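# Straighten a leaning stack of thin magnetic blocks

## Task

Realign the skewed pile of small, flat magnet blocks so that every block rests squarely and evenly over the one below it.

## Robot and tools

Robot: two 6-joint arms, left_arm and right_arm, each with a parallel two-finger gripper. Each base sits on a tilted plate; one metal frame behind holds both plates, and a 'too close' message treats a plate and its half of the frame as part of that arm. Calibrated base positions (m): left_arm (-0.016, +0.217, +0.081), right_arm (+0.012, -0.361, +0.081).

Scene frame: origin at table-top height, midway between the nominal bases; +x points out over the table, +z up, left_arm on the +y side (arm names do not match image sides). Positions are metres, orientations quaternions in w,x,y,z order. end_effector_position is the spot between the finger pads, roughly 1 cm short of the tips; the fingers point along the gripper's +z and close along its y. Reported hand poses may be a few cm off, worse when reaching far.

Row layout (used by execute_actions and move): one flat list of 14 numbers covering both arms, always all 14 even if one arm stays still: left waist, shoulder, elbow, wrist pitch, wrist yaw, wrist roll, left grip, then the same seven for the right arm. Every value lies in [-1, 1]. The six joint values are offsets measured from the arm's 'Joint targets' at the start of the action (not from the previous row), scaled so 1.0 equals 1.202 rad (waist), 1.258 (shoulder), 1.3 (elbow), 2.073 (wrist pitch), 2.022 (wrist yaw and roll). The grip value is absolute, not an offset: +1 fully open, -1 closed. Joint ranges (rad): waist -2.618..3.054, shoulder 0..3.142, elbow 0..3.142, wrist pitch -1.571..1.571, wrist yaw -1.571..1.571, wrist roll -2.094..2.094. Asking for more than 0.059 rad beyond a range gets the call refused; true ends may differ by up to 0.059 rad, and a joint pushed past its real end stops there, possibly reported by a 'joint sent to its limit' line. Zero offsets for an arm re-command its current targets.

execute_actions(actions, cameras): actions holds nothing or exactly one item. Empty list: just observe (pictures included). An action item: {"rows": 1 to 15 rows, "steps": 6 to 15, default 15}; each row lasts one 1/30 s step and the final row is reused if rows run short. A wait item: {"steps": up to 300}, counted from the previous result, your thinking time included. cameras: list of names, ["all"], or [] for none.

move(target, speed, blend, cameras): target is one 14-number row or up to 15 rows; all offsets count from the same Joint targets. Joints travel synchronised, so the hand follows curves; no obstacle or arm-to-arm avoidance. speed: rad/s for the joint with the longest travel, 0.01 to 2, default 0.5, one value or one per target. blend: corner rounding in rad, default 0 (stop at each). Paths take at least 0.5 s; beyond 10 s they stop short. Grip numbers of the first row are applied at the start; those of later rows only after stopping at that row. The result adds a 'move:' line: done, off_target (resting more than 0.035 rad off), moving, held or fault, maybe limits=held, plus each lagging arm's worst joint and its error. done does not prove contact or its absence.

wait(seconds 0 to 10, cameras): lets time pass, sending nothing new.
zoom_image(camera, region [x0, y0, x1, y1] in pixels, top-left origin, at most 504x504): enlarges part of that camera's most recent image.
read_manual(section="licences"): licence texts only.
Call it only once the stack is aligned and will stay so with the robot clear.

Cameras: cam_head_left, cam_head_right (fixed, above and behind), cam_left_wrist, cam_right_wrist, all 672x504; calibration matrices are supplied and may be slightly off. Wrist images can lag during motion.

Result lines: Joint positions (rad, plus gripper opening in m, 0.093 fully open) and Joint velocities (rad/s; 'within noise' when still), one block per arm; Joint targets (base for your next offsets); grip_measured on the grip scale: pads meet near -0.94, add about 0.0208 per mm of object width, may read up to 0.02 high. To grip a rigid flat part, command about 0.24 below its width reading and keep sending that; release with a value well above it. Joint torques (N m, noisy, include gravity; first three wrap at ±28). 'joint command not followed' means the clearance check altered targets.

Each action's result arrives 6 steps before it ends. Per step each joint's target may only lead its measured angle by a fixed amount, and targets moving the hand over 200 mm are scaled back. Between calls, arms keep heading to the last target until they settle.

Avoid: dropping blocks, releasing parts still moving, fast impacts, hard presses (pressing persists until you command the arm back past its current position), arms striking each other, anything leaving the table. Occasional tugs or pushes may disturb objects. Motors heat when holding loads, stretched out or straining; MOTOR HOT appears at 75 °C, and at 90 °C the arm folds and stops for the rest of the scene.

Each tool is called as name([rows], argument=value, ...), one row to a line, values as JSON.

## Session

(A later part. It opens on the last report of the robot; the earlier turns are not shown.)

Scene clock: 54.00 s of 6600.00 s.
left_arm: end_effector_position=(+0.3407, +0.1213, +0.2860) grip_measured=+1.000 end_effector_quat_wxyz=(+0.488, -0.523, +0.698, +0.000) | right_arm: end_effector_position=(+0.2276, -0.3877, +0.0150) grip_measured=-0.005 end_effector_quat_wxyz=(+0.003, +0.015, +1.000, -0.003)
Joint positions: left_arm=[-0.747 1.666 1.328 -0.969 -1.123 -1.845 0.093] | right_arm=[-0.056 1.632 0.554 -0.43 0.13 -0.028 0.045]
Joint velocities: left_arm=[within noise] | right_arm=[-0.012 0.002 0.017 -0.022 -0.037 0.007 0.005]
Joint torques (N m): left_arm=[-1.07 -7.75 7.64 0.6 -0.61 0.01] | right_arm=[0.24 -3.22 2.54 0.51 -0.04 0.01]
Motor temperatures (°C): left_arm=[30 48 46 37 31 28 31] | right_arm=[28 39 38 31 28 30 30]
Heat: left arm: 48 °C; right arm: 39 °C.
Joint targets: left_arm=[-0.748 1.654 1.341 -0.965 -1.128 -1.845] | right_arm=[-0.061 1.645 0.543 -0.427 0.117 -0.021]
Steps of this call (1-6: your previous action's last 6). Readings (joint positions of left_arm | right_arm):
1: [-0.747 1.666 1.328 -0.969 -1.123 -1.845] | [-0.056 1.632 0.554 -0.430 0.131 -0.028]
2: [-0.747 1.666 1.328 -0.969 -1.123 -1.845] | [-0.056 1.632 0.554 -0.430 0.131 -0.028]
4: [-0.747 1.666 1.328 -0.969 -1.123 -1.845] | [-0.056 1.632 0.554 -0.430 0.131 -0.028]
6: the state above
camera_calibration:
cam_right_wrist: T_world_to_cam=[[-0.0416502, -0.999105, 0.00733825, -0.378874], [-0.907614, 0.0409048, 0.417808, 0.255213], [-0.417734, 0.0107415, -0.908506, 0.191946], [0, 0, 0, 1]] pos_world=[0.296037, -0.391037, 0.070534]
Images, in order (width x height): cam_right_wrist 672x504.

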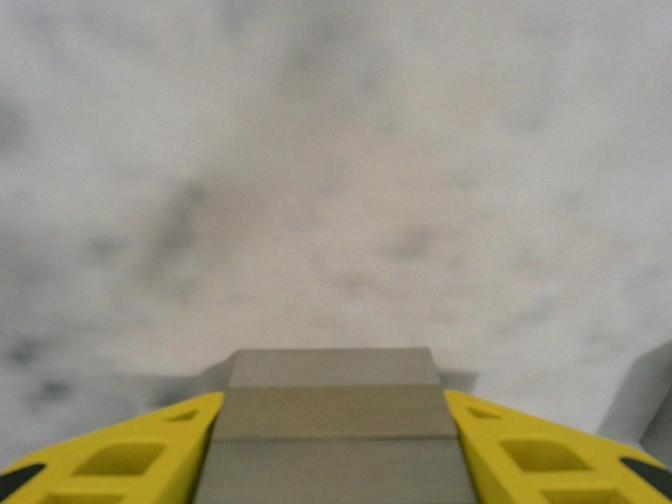

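move(target=[0,0,0,0,0,0,1, 0.0154,-0.0485,0.0308,-0.0391,0,0,0.0], speed=0.2, cameras=["cam_right_wrist"])

Scene clock: 55.40 s of 6600.00 s.
left_arm: end_effector_position=(+0.3407, +0.1213, +0.2860) grip_measured=+1.000 end_effector_quat_wxyz=(+0.488, -0.523, +0.698, +0.000) | right_arm: end_effector_position=(+0.2268, -0.3873, +0.0222) grip_measured=-0.002 end_effector_quat_wxyz=(+0.001, +0.013, +1.000, -0.001)
Joint positions: left_arm=[-0.747 1.666 1.328 -0.969 -1.123 -1.845 0.093] | right_arm=[-0.052 1.603 0.564 -0.473 0.128 -0.028 0.045]
Joint velocities: within noise
Joint torques (N m): left_arm=[-1.03 -7.72 7.73 0.58 -0.63 0] | right_arm=[1.72 -5.83 5.09 0.04 -0.01 0.04]
Motor temperatures (°C): left_arm=[30 48 46 37 31 28 31] | right_arm=[28 39 38 31 28 30 30]
Heat: left arm: 48 °C; right arm: 39 °C.
Joint targets: left_arm=[-0.748 1.654 1.341 -0.965 -1.128 -1.845] | right_arm=[-0.043 1.584 0.583 -0.508 0.117 -0.021]
Kept back: nothing.
move: done
camera_calibration:
cam_right_wrist: T_world_to_cam=[[-0.0373702, -0.99929, 0.00477778, -0.379574], [-0.906452, 0.0359102, 0.420779, 0.249187], [-0.420652, 0.0113938, -0.90715, 0.199009], [0, 0, 0, 1]] pos_world=[0.295405, -0.39052, 0.0774915]
Images, in order (width x height): cam_right_wrist 672x504.

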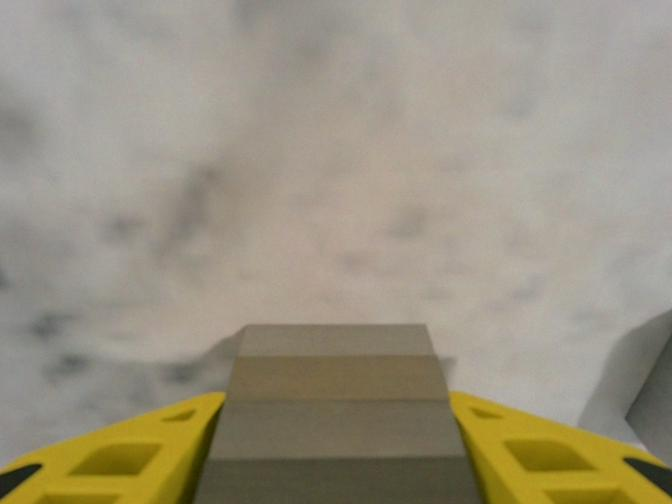

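execute_actions([
  {"rows":[[0,0,0,0,0,0,1,0,0,0,0,0,0,-0.01],[0,0,0,0,0,0,1,0,0,0,0,0,0,-0.02],[0,0,0,0,0,0,1,0,0,0,0,0,0,-0.03],[0,0,0,0,0,0,1,0,0,0,0,0,0,-0.04],[0,0,0,0,0,0,1,0,0,0,0,0,0,-0.05],[0,0,0,0,0,0,1,0,0,0,0,0,0,-0.06],[0,0,0,0,0,0,1,0,0,0,0,0,0,-0.07],[0,0,0,0,0,0,1,0,0,0,0,0,0,-0.08],[0,0,0,0,0,0,1,0,0,0,0,0,0,-0.09],[0,0,0,0,0,0,1,0,0,0,0,0,0,-0.10],[0,0,0,0,0,0,1,0,0,0,0,0,0,-0.115],[0,0,0,0,0,0,1,0,0,0,0,0,0,-0.13],[0,0,0,0,0,0,1,0,0,0,0,0,0,-0.145],[0,0,0,0,0,0,1,0,0,0,0,0,0,-0.16],[0,0,0,0,0,0,1,0,0,0,0,0,0,-0.175]]},
])

execute_actions([
  {"rows":[[0,0,0,0,0,0,1,0,0,0,0,0,0,-0.19],[0,0,0,0,0,0,1,0,0,0,0,0,0,-0.205],[0,0,0,0,0,0,1,0,0,0,0,0,0,-0.22],[0,0,0,0,0,0,1,0,0,0,0,0,0,-0.23],[0,0,0,0,0,0,1,0,0,0,0,0,0,-0.24],[0,0,0,0,0,0,1,0,0,0,0,0,0,-0.25],[0,0,0,0,0,0,1,0,0,0,0,0,0,-0.26],[0,0,0,0,0,0,1,0,0,0,0,0,0,-0.27],[0,0,0,0,0,0,1,0,0,0,0,0,0,-0.28],[0,0,0,0,0,0,1,0,0,0,0,0,0,-0.29],[0,0,0,0,0,0,1,0,0,0,0,0,0,-0.30],[0,0,0,0,0,0,1,0,0,0,0,0,0,-0.30],[0,0,0,0,0,0,1,0,0,0,0,0,0,-0.30],[0,0,0,0,0,0,1,0,0,0,0,0,0,-0.30],[0,0,0,0,0,0,1,0,0,0,0,0,0,-0.30]]},
], cameras=["cam_right_wrist"])

Scene clock: 56.30 s of 6600.00 s.
left_arm: end_effector_position=(+0.3407, +0.1213, +0.2860) grip_measured=+1.000 end_effector_quat_wxyz=(+0.488, -0.523, +0.698, +0.000) | right_arm: end_effector_position=(+0.2267, -0.3873, +0.0222) grip_measured=-0.079 end_effector_quat_wxyz=(+0.001, +0.013, +1.000, -0.001)
Joint positions: left_arm=[-0.747 1.666 1.328 -0.969 -1.123 -1.845 0.093] | right_arm=[-0.052 1.603 0.564 -0.473 0.128 -0.028 0.041]
Joint velocities: left_arm=[within noise] | right_arm=[0.007 0.012 -0.022 -0.081 0.051 0.007 -0.011]
Joint torques (N m): left_arm=[-1.01 -7.77 7.71 0.61 -0.61 0.02] | right_arm=[1.55 -5.9 4.85 0.01 -0.04 0.03]
Motor temperatures (°C): left_arm=[30 48 47 37 31 28 31] | right_arm=[28 39 38 31 28 30 30]
Heat: left arm: 48 °C; right arm: 39 °C.
Joint targets: left_arm=[-0.748 1.654 1.341 -0.965 -1.128 -1.845] | right_arm=[-0.043 1.584 0.583 -0.508 0.117 -0.021]
Steps of this call (1-18: nothing new was sent; 19-27: this action's first 9). Readings (joint positions of left_arm | right_arm):
19: [-0.747 1.666 1.328 -0.969 -1.123 -1.845] | [-0.052 1.603 0.564 -0.473 0.128 -0.028]
20: [-0.747 1.666 1.328 -0.969 -1.123 -1.845] | [-0.052 1.603 0.564 -0.473 0.128 -0.028]
22: [-0.747 1.666 1.328 -0.969 -1.123 -1.845] | [-0.052 1.603 0.564 -0.473 0.128 -0.028]
26: [-0.747 1.666 1.328 -0.969 -1.123 -1.845] | [-0.052 1.603 0.564 -0.473 0.128 -0.028]
27: the state above

Scene clock: 56.80 s of 6600.00 s.
left_arm: end_effector_position=(+0.3407, +0.1213, +0.2860) grip_measured=+1.000 end_effector_quat_wxyz=(+0.488, -0.523, +0.698, +0.000) | right_arm: end_effector_position=(+0.2267, -0.3873, +0.0222) grip_measured=-0.164 end_effector_quat_wxyz=(+0.001, +0.013, +1.000, -0.001)
Joint positions: left_arm=[-0.747 1.666 1.328 -0.969 -1.123 -1.845 0.093] | right_arm=[-0.052 1.603 0.564 -0.473 0.128 -0.028 0.037]
Joint velocities: left_arm=[within noise] | right_arm=[-0.002 -0.017 0.012 0.051 0.022 -0.066 -0.005]
Joint torques (N m): left_arm=[-1.03 -7.69 7.72 0.62 -0.59 0.03] | right_arm=[1.63 -5.85 5.03 0.09 -0.04 0.05]
Motor temperatures (°C): left_arm=[30 48 47 37 31 28 31] | right_arm=[28 39 38 31 28 30 30]
Heat: left arm: 48 °C; right arm: 39 °C.
Joint targets: left_arm=[-0.748 1.654 1.341 -0.965 -1.128 -1.845] | right_arm=[-0.043 1.584 0.583 -0.508 0.117 -0.021]
Steps of this call (1-6: your previous action's last 6; 7-15: this action's first 9). Readings (joint positions of left_arm | right_arm):
7: [-0.747 1.666 1.328 -0.969 -1.123 -1.845] | [-0.052 1.603 0.564 -0.473 0.128 -0.028]
8: [-0.747 1.666 1.328 -0.969 -1.123 -1.845] | [-0.052 1.603 0.564 -0.473 0.128 -0.028]
10: [-0.747 1.666 1.328 -0.969 -1.123 -1.845] | [-0.052 1.603 0.564 -0.473 0.128 -0.028]
14: [-0.747 1.666 1.328 -0.969 -1.123 -1.845] | [-0.052 1.603 0.564 -0.473 0.128 -0.028]
15: the state above
camera_calibration:
cam_right_wrist: T_world_to_cam=[[-0.0373216, -0.99929, 0.00515269, -0.379656], [-0.906286, 0.0360195, 0.421128, 0.2491], [-0.421014, 0.0110473, -0.906987, 0.198913], [0, 0, 0, 1]] pos_world=[0.295332, -0.390556, 0.0774653]
Images, in order (width x height): cam_right_wrist 672x504.

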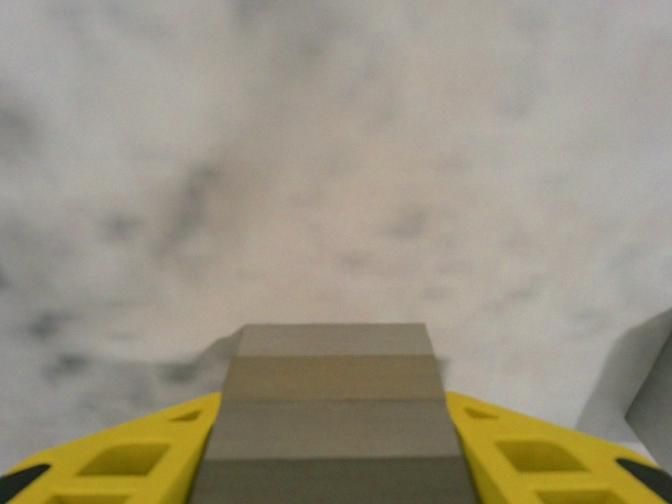

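execute_actions([
  {"rows":[[0,0,0,0,0,0,1,0,0,0,0,0,0,-0.26],[0,0,0,0,0,0,1,0,0,0,0,0,0,-0.22],[0,0,0,0,0,0,1,0,0,0,0,0,0,-0.18],[0,0,0,0,0,0,1,0,0,0,0,0,0,-0.15],[0,0,0,0,0,0,1,0,0,0,0,0,0,-0.13],[0,0,0,0,0,0,1,0,0,0,0,0,0,-0.12],[0,0,0,0,0,0,1,0,0,0,0,0,0,-0.11],[0,0,0,0,0,0,1,0,0,0,0,0,0,-0.10],[0,0,0,0,0,0,1,0,0,0,0,0,0,-0.09],[0,0,0,0,0,0,1,0,0,0,0,0,0,-0.08],[0,0,0,0,0,0,1,0,0,0,0,0,0,-0.06],[0,0,0,0,0,0,1,0,0,0,0,0,0,-0.04],[0,0,0,0,0,0,1,0,0,0,0,0,0,-0.02],[0,0,0,0,0,0,1,0,0,0,0,0,0,0.0],[0,0,0,0,0,0,1,0,0,0,0,0,0,0.0]]},
])

move(target=[0,0,0,0,0,0,1, 0.0079,-0.0501,0.0277,-0.0540,0,0,0.02], speed=0.2, cameras=["cam_right_wrist"])

Scene clock: 58.10 s of 6600.00 s.
left_arm: end_effector_position=(+0.3407, +0.1213, +0.2860) grip_measured=+1.000 end_effector_quat_wxyz=(+0.488, -0.523, +0.698, +0.000) | right_arm: end_effector_position=(+0.2267, -0.3873, +0.0222) grip_measured=-0.093 end_effector_quat_wxyz=(+0.001, +0.013, +1.000, -0.001)
Joint positions: left_arm=[-0.747 1.666 1.328 -0.969 -1.123 -1.845 0.093] | right_arm=[-0.052 1.603 0.564 -0.473 0.128 -0.028 0.041]
Joint velocities: left_arm=[within noise] | right_arm=[-0.017 -0.012 -0.007 -0.066 0.066 -0.081 0.012]
Joint torques (N m): left_arm=[-1.14 -7.72 7.69 0.62 -0.61 0] | right_arm=[1.62 -5.87 5 0.05 -0.04 0.04]
Motor temperatures (°C): left_arm=[30 48 47 37 31 28 31] | right_arm=[28 39 38 31 28 30 30]
Heat: left arm: 48 °C; right arm: 39 °C.
Joint targets: left_arm=[-0.748 1.654 1.341 -0.965 -1.128 -1.845] | right_arm=[-0.043 1.584 0.583 -0.508 0.117 -0.022]
Steps of this call (1-6: your previous action's last 6; 7-15: toward your last target; 16-30: nothing new was sent; 31-39: this action's first 9). Readings (joint positions of left_arm | right_arm):
31: [-0.747 1.666 1.328 -0.969 -1.123 -1.845] | [-0.052 1.603 0.564 -0.473 0.128 -0.028]
32: [-0.747 1.666 1.328 -0.969 -1.123 -1.845] | [-0.052 1.603 0.564 -0.473 0.128 -0.028]
34: [-0.747 1.666 1.328 -0.969 -1.123 -1.845] | [-0.052 1.603 0.564 -0.473 0.128 -0.028]
38: [-0.747 1.666 1.328 -0.969 -1.123 -1.845] | [-0.052 1.603 0.564 -0.473 0.128 -0.028]
39: the state above

Scene clock: 59.63 s of 6600.00 s.
left_arm: end_effector_position=(+0.3407, +0.1213, +0.2860) grip_measured=+1.000 end_effector_quat_wxyz=(+0.488, -0.523, +0.698, +0.000) | right_arm: end_effector_position=(+0.2244, -0.3874, +0.0403) grip_measured=+0.018 end_effector_quat_wxyz=(-0.006, +0.008, +1.000, -0.001)
Joint positions: left_arm=[-0.747 1.666 1.328 -0.969 -1.123 -1.845 0.093] | right_arm=[-0.043 1.54 0.598 -0.585 0.128 -0.028 0.046]
Joint velocities: within noise
Joint torques (N m): left_arm=[-1.09 -7.84 7.68 0.6 -0.6 0.02] | right_arm=[1.57 -5.53 5.53 0 -0.03 0.02]
Motor temperatures (°C): left_arm=[30 48 47 37 31 28 31] | right_arm=[28 39 38 31 28 30 30]
Heat: left arm: 48 °C; right arm: 39 °C.
Joint targets: left_arm=[-0.748 1.654 1.341 -0.965 -1.128 -1.845] | right_arm=[-0.033 1.521 0.619 -0.619 0.117 -0.021]
Kept back: nothing.
move: done
camera_calibration:
cam_right_wrist: T_world_to_cam=[[-0.0263897, -0.999644, 0.00400536, -0.3824], [-0.901013, 0.0255211, 0.43304, 0.233636], [-0.432988, 0.00781894, -0.901366, 0.215586], [0, 0, 0, 1]] pos_world=[0.293764, -0.389912, 0.0946793]
Images, in order (width x height): cam_right_wrist 672x504.

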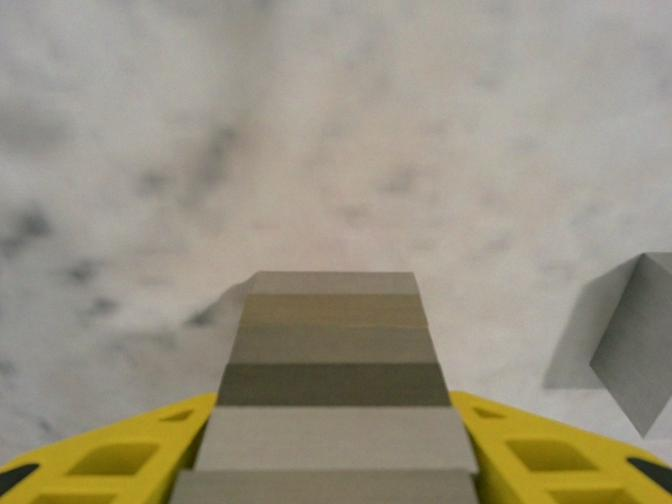

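execute_actions([
  {"rows":[[0,0,0,0,0,0,1,0,0,0,0,0,0,0.0],[0,0,0,0,0,0,1,0,0,0,0,0,0,-0.02],[0,0,0,0,0,0,1,0,0,0,0,0,0,-0.03],[0,0,0,0,0,0,1,0,0,0,0,0,0,-0.04],[0,0,0,0,0,0,1,0,0,0,0,0,0,-0.05],[0,0,0,0,0,0,1,0,0,0,0,0,0,-0.06],[0,0,0,0,0,0,1,0,0,0,0,0,0,-0.07],[0,0,0,0,0,0,1,0,0,0,0,0,0,-0.08],[0,0,0,0,0,0,1,0,0,0,0,0,0,-0.09],[0,0,0,0,0,0,1,0,0,0,0,0,0,-0.10],[0,0,0,0,0,0,1,0,0,0,0,0,0,-0.115],[0,0,0,0,0,0,1,0,0,0,0,0,0,-0.13],[0,0,0,0,0,0,1,0,0,0,0,0,0,-0.145],[0,0,0,0,0,0,1,0,0,0,0,0,0,-0.16],[0,0,0,0,0,0,1,0,0,0,0,0,0,-0.175]]},
])

execute_actions([
  {"rows":[[0,0,0,0,0,0,1,0,0,0,0,0,0,-0.19],[0,0,0,0,0,0,1,0,0,0,0,0,0,-0.205],[0,0,0,0,0,0,1,0,0,0,0,0,0,-0.22],[0,0,0,0,0,0,1,0,0,0,0,0,0,-0.23],[0,0,0,0,0,0,1,0,0,0,0,0,0,-0.24],[0,0,0,0,0,0,1,0,0,0,0,0,0,-0.25],[0,0,0,0,0,0,1,0,0,0,0,0,0,-0.26],[0,0,0,0,0,0,1,0,0,0,0,0,0,-0.27],[0,0,0,0,0,0,1,0,0,0,0,0,0,-0.28],[0,0,0,0,0,0,1,0,0,0,0,0,0,-0.29],[0,0,0,0,0,0,1,0,0,0,0,0,0,-0.30],[0,0,0,0,0,0,1,0,0,0,0,0,0,-0.30],[0,0,0,0,0,0,1,0,0,0,0,0,0,-0.30],[0,0,0,0,0,0,1,0,0,0,0,0,0,-0.30],[0,0,0,0,0,0,1,0,0,0,0,0,0,-0.30]]},
], cameras=["cam_right_wrist"])

Scene clock: 60.87 s of 6600.00 s.
left_arm: end_effector_position=(+0.3407, +0.1213, +0.2860) grip_measured=+1.000 end_effector_quat_wxyz=(+0.488, -0.523, +0.698, +0.000) | right_arm: end_effector_position=(+0.2242, -0.3873, +0.0403) grip_measured=-0.079 end_effector_quat_wxyz=(-0.006, +0.008, +1.000, -0.001)
Joint positions: left_arm=[-0.747 1.666 1.328 -0.969 -1.123 -1.845 0.093] | right_arm=[-0.043 1.54 0.598 -0.586 0.127 -0.028 0.041]
Joint velocities: left_arm=[within noise] | right_arm=[-0.012 -0.007 -0.012 0.007 0.007 -0.051 -0.011]
Joint torques (N m): left_arm=[-1.13 -7.72 7.64 0.6 -0.59 -0.01] | right_arm=[1.57 -5.59 5.56 0.03 0.01 0.06]
Motor temperatures (°C): left_arm=[30 48 47 37 31 28 31] | right_arm=[28 39 38 31 28 30 30]
Heat: left arm: 48 °C; right arm: 39 °C.
Joint targets: left_arm=[-0.748 1.654 1.341 -0.965 -1.128 -1.845] | right_arm=[-0.033 1.521 0.619 -0.619 0.117 -0.021]
Steps of this call (1-28: nothing new was sent; 29-37: this action's first 9). Readings (joint positions of left_arm | right_arm):
29: [-0.747 1.666 1.328 -0.969 -1.123 -1.845] | [-0.043 1.540 0.598 -0.586 0.128 -0.028]
30: [-0.747 1.666 1.328 -0.969 -1.123 -1.845] | [-0.043 1.540 0.598 -0.586 0.128 -0.028]
32: [-0.747 1.666 1.328 -0.969 -1.123 -1.845] | [-0.043 1.540 0.598 -0.586 0.127 -0.028]
36: [-0.747 1.666 1.328 -0.969 -1.123 -1.845] | [-0.043 1.540 0.598 -0.586 0.127 -0.028]
37: the state above

Scene clock: 61.37 s of 6600.00 s.
left_arm: end_effector_position=(+0.3407, +0.1213, +0.2860) grip_measured=+1.000 end_effector_quat_wxyz=(+0.488, -0.523, +0.698, +0.000) | right_arm: end_effector_position=(+0.2242, -0.3873, +0.0403) grip_measured=-0.164 end_effector_quat_wxyz=(-0.006, +0.008, +1.000, -0.001)
Joint positions: left_arm=[-0.747 1.666 1.328 -0.969 -1.123 -1.845 0.093] | right_arm=[-0.043 1.54 0.598 -0.586 0.127 -0.028 0.037]
Joint velocities: left_arm=[within noise] | right_arm=[-0.017 -0.017 0.012 -0.081 0.037 0.022 -0.005]
Joint torques (N m): left_arm=[-1.1 -7.86 7.68 0.58 -0.61 0.01] | right_arm=[1.7 -5.56 5.56 0.02 -0.01 0.03]
Motor temperatures (°C): left_arm=[30 48 47 37 31 28 31] | right_arm=[28 39 38 31 28 30 30]
Heat: left arm: 48 °C; right arm: 39 °C.
Joint targets: left_arm=[-0.748 1.654 1.341 -0.965 -1.128 -1.845] | right_arm=[-0.033 1.521 0.619 -0.619 0.117 -0.021]
Steps of this call (1-6: your previous action's last 6; 7-15: this action's first 9). Readings (joint positions of left_arm | right_arm):
7: [-0.747 1.666 1.328 -0.969 -1.123 -1.845] | [-0.043 1.540 0.598 -0.586 0.127 -0.028]
8: [-0.747 1.666 1.328 -0.969 -1.123 -1.845] | [-0.043 1.540 0.598 -0.586 0.127 -0.028]
10: [-0.747 1.666 1.328 -0.969 -1.123 -1.845] | [-0.043 1.540 0.598 -0.586 0.127 -0.028]
14: [-0.747 1.666 1.328 -0.969 -1.123 -1.845] | [-0.043 1.540 0.598 -0.586 0.127 -0.028]
15: the state above
camera_calibration:
cam_right_wrist: T_world_to_cam=[[-0.0262957, -0.999648, 0.00360991, -0.382339], [-0.900695, 0.025259, 0.433717, 0.233271], [-0.433655, 0.00815346, -0.901042, 0.215775], [0, 0, 0, 1]] pos_world=[0.293624, -0.389856, 0.0946289]
Images, in order (width x height): cam_right_wrist 672x504.

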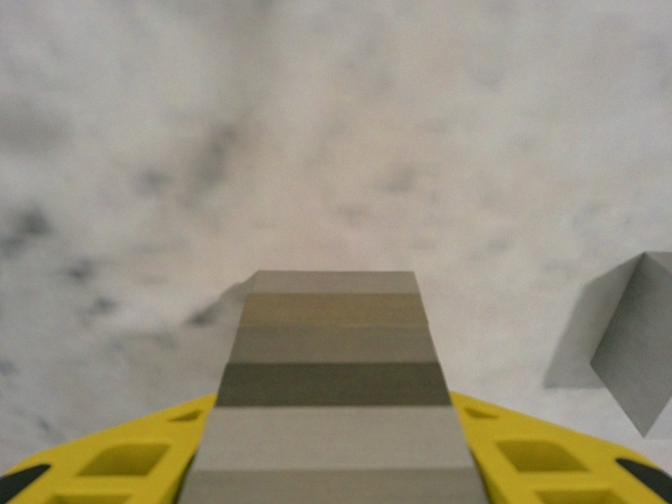

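execute_actions([
  {"rows":[[0,0,0,0,0,0,1,0,0,0,0,0,0,-0.26],[0,0,0,0,0,0,1,0,0,0,0,0,0,-0.22],[0,0,0,0,0,0,1,0,0,0,0,0,0,-0.18],[0,0,0,0,0,0,1,0,0,0,0,0,0,-0.15],[0,0,0,0,0,0,1,0,0,0,0,0,0,-0.13],[0,0,0,0,0,0,1,0,0,0,0,0,0,-0.12],[0,0,0,0,0,0,1,0,0,0,0,0,0,-0.11],[0,0,0,0,0,0,1,0,0,0,0,0,0,-0.10],[0,0,0,0,0,0,1,0,0,0,0,0,0,-0.09],[0,0,0,0,0,0,1,0,0,0,0,0,0,-0.08],[0,0,0,0,0,0,1,0,0,0,0,0,0,-0.06],[0,0,0,0,0,0,1,0,0,0,0,0,0,-0.04],[0,0,0,0,0,0,1,0,0,0,0,0,0,0.0],[0,0,0,0,0,0,1,0,0,0,0,0,0,0.05],[0,0,0,0,0,0,1,0,0,0,0,0,0,0.10]]},
])

move(target=[0,0,0,0,0,0,1, 0.0265,-0.1423,0.1246,-0.1645,0,0,0.4], speed=0.4)

zoom_image(camera="cam_right_wrist", region=[240, 160, 440, 360])

zoom_image(camera="cam_head_left", region=[465, 225, 510, 265])

zoom_image(camera="cam_head_right", region=[470, 225, 515, 265])

Scene clock: 62.10 s of 6600.00 s.
left_arm: end_effector_position=(+0.3407, +0.1213, +0.2860) grip_measured=+1.000 end_effector_quat_wxyz=(+0.488, -0.523, +0.698, +0.000) | right_arm: end_effector_position=(+0.2242, -0.3873, +0.0403) grip_measured=-0.093 end_effector_quat_wxyz=(-0.006, +0.008, +1.000, -0.001)
Joint positions: left_arm=[-0.747 1.666 1.328 -0.969 -1.123 -1.845 0.093] | right_arm=[-0.043 1.54 0.598 -0.586 0.127 -0.028 0.041]
Joint velocities: left_arm=[within noise] | right_arm=[-0.007 -0.002 0.002 -0.037 0.081 -0.081 0.011]
Joint torques (N m): left_arm=[-1.17 -7.75 7.68 0.6 -0.59 0.01] | right_arm=[1.66 -5.56 5.63 0 0 0.03]
Motor temperatures (°C): left_arm=[30 48 47 37 31 28 31] | right_arm=[28 39 38 31 28 30 30]
Heat: left arm: 48 °C; right arm: 39 °C.
Joint targets: left_arm=[-0.748 1.654 1.341 -0.965 -1.128 -1.845] | right_arm=[-0.033 1.521 0.619 -0.619 0.117 -0.021]
Steps of this call (1-6: your previous action's last 6; 7-13: toward your last target; 14-22: this action's first 9). Readings (joint positions of left_arm | right_arm):
14: [-0.747 1.666 1.328 -0.969 -1.123 -1.845] | [-0.043 1.540 0.598 -0.586 0.127 -0.028]
15: [-0.747 1.666 1.328 -0.969 -1.123 -1.845] | [-0.043 1.540 0.598 -0.586 0.127 -0.028]
17: [-0.747 1.666 1.328 -0.969 -1.123 -1.845] | [-0.043 1.540 0.598 -0.586 0.127 -0.028]
21: [-0.747 1.666 1.328 -0.969 -1.123 -1.845] | [-0.043 1.540 0.598 -0.586 0.127 -0.028]
22: the state above

Scene clock: 64.10 s of 6600.00 s.
left_arm: end_effector_position=(+0.3407, +0.1213, +0.2860) grip_measured=+1.000 end_effector_quat_wxyz=(+0.488, -0.523, +0.698, +0.000) | right_arm: end_effector_position=(+0.2248, -0.3892, +0.1092) grip_measured=+0.398 end_effector_quat_wxyz=(-0.002, -0.008, +1.000, +0.000)
Joint positions: left_arm=[-0.747 1.666 1.328 -0.969 -1.123 -1.845 0.093] | right_arm=[-0.011 1.357 0.759 -0.926 0.127 -0.028 0.064]
Joint velocities: within noise
Joint torques (N m): left_arm=[-1.03 -7.75 7.72 0.6 -0.6 0] | right_arm=[1.61 -4.68 6.78 0.07 0 0.06]
Motor temperatures (°C): left_arm=[30 48 47 37 31 28 31] | right_arm=[28 39 38 31 28 30 30]
Heat: left arm: 48 °C; right arm: 39 °C.
Joint targets: left_arm=[-0.748 1.654 1.341 -0.965 -1.128 -1.845] | right_arm=[-0.002 1.342 0.781 -0.960 0.117 -0.021]
Kept back: nothing.
move: done
camera_calibration:
cam_left_wrist: T_world_to_cam=[[0.715752, -0.438934, 0.543173, -0.349319], [-0.231089, -0.882835, -0.408902, 0.344898], [0.659013, 0.167151, -0.733323, 0.0485359], [0, 0, 0, 1]] pos_world=[0.297742, 0.143048, 0.366362]
cam_right_wrist: T_world_to_cam=[[0.00503867, -0.999985, 0.00203447, -0.391472], [-0.904096, -0.00368613, 0.427314, 0.194211], [-0.427301, -0.00399245, -0.904101, 0.272303], [0, 0, 0, 1]] pos_world=[0.293913, -0.389663, 0.163997]

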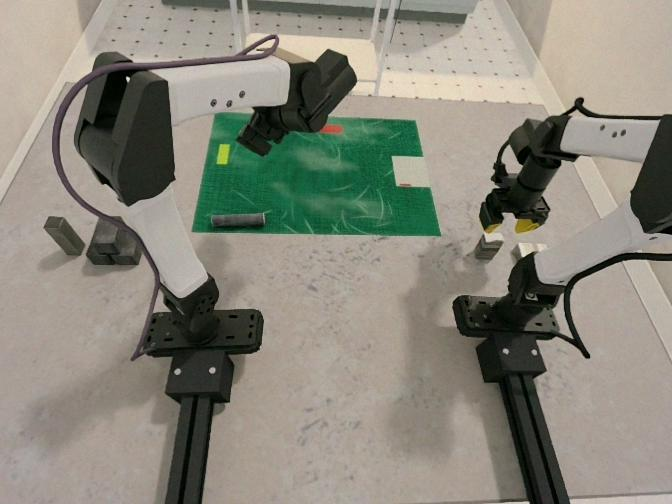

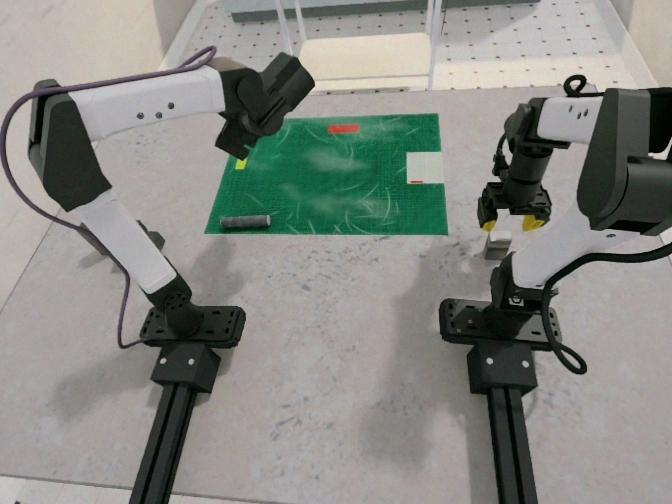

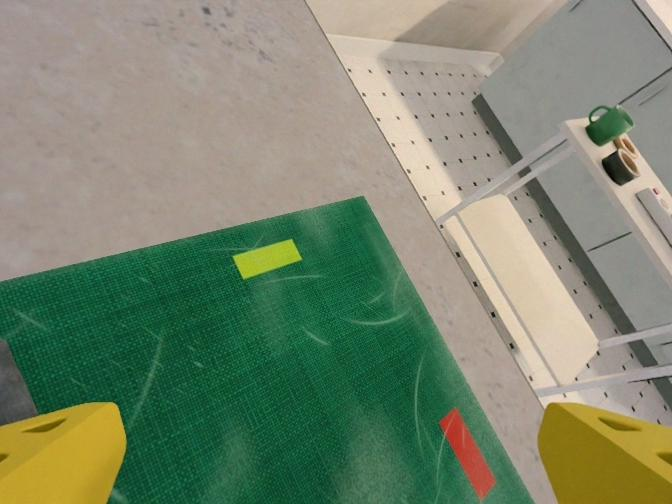

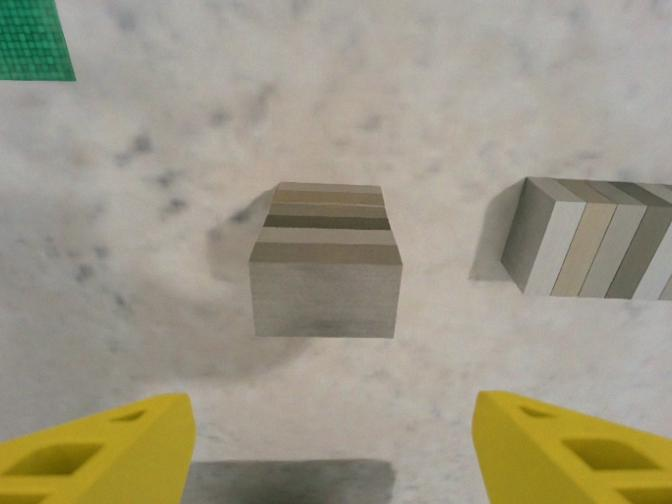

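Scaled by 2.520 from the camera's 672x504 image, which has a finer 960x720 frame.

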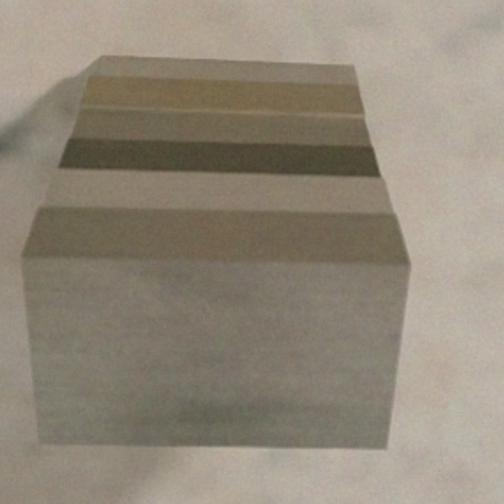

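Scaled by 11.200 from the camera's 672x504 image, which has a finer 960x720 frame.

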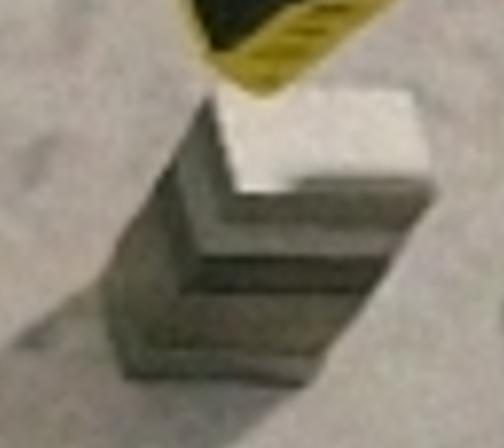

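Scaled by 11.200 from the camera's 672x504 image, which has a finer 960x720 frame.

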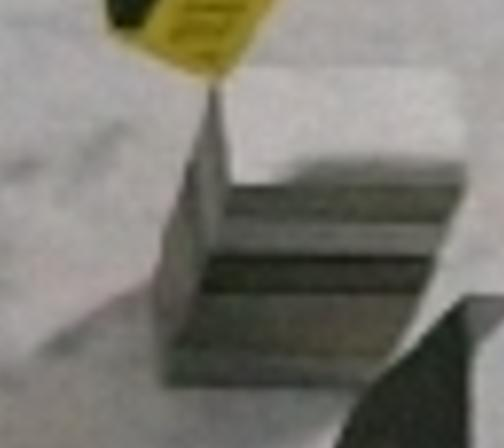

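move(target=[0,0,0,0,0,0,1, 0,0,0,0,0,-0.777,0.4], speed=1.0)

zoom_image(camera="cam_right_wrist", region=[240, 160, 440, 360])

zoom_image(camera="cam_right_wrist", region=[270, 180, 380, 290])

zoom_image(camera="cam_head_left", region=[470, 228, 508, 262])

zoom_image(camera="cam_head_right", region=[478, 228, 516, 262])

Scene clock: 67.37 s of 6600.00 s.
left_arm: end_effector_position=(+0.3407, +0.1213, +0.2860) grip_measured=+1.000 end_effector_quat_wxyz=(+0.488, -0.523, +0.698, +0.000) | right_arm: end_effector_position=(+0.2244, -0.3891, +0.1092) grip_measured=+0.398 end_effector_quat_wxyz=(+0.002, +0.707, -0.707, -0.003)
Joint positions: left_arm=[-0.747 1.666 1.328 -0.969 -1.123 -1.845 0.093] | right_arm=[-0.011 1.357 0.759 -0.928 0.126 -1.584 0.064]
Joint velocities: within noise
Joint torques (N m): left_arm=[-1.13 -7.79 7.79 0.6 -0.61 0.02] | right_arm=[1.29 -4.66 6.64 -0.06 -0.07 -0.12]
Motor temperatures (°C): left_arm=[30 48 47 37 31 28 31] | right_arm=[29 39 38 31 28 30 30]
Heat: left arm: 48 °C; right arm: 39 °C.
Joint targets: left_arm=[-0.748 1.654 1.341 -0.965 -1.128 -1.845] | right_arm=[-0.002 1.342 0.781 -0.961 0.117 -1.593]
Kept back: nothing.
move: done
camera_calibration:
cam_left_wrist: T_world_to_cam=[[0.715752, -0.438934, 0.543173, -0.349319], [-0.231089, -0.882835, -0.408902, 0.344898], [0.659013, 0.167151, -0.733323, 0.0485359], [0, 0, 0, 1]] pos_world=[0.297742, 0.143048, 0.366362]
cam_right_wrist: T_world_to_cam=[[0.999943, -0.00991814, -0.00401854, -0.228787], [-0.00729451, -0.906484, 0.422178, -0.358074], [-0.00782995, -0.422124, -0.906504, 0.0155897], [0, 0, 0, 1]] pos_world=[0.226284, -0.320277, 0.164384]

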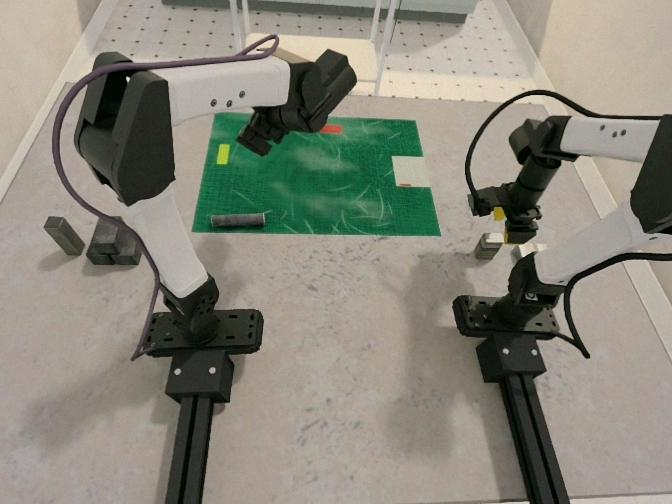

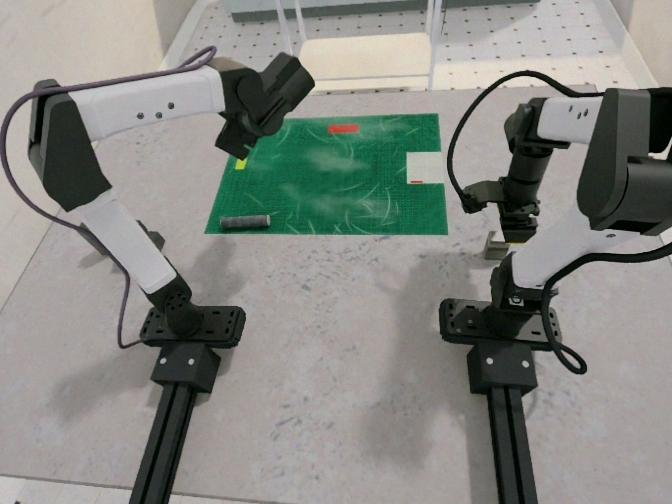

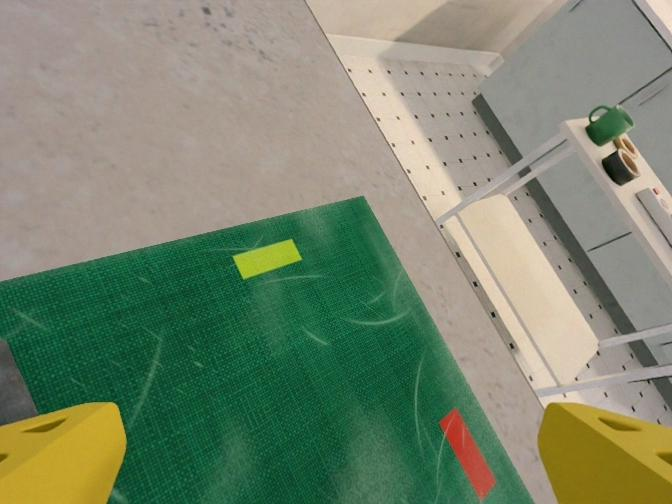

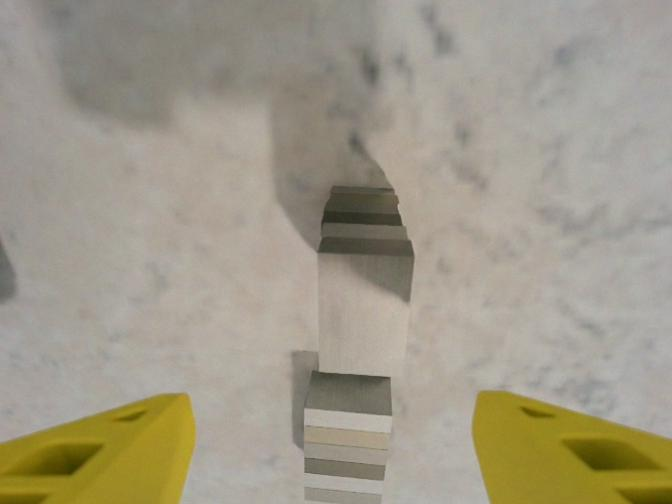

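Scaled by 2.520 from the camera's 672x504 image, which has a finer 960x720 frame.

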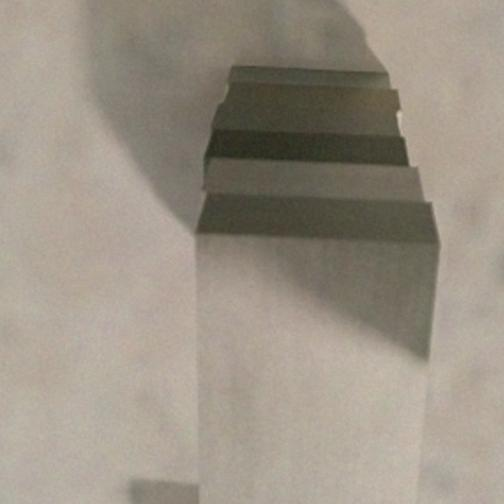

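Scaled by 4.582 from the camera's 672x504 image, which has a finer 960x720 frame.

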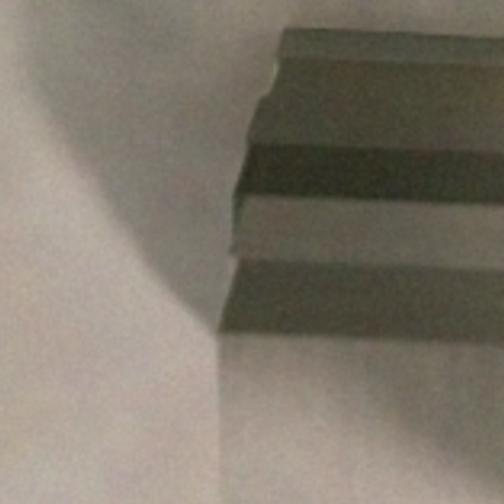

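Scaled by 13.263 from the camera's 672x504 image, which has a finer 960x720 frame.

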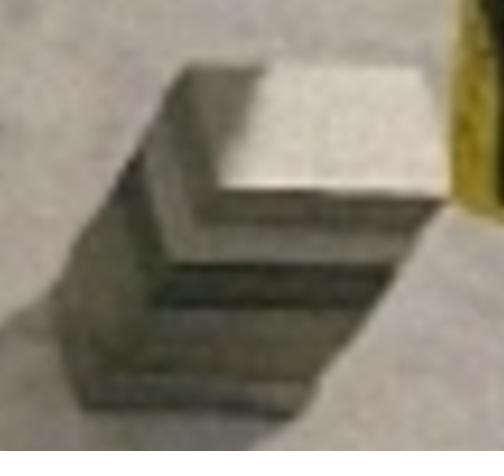

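Scaled by 13.263 from the camera's 672x504 image, which has a finer 960x720 frame.

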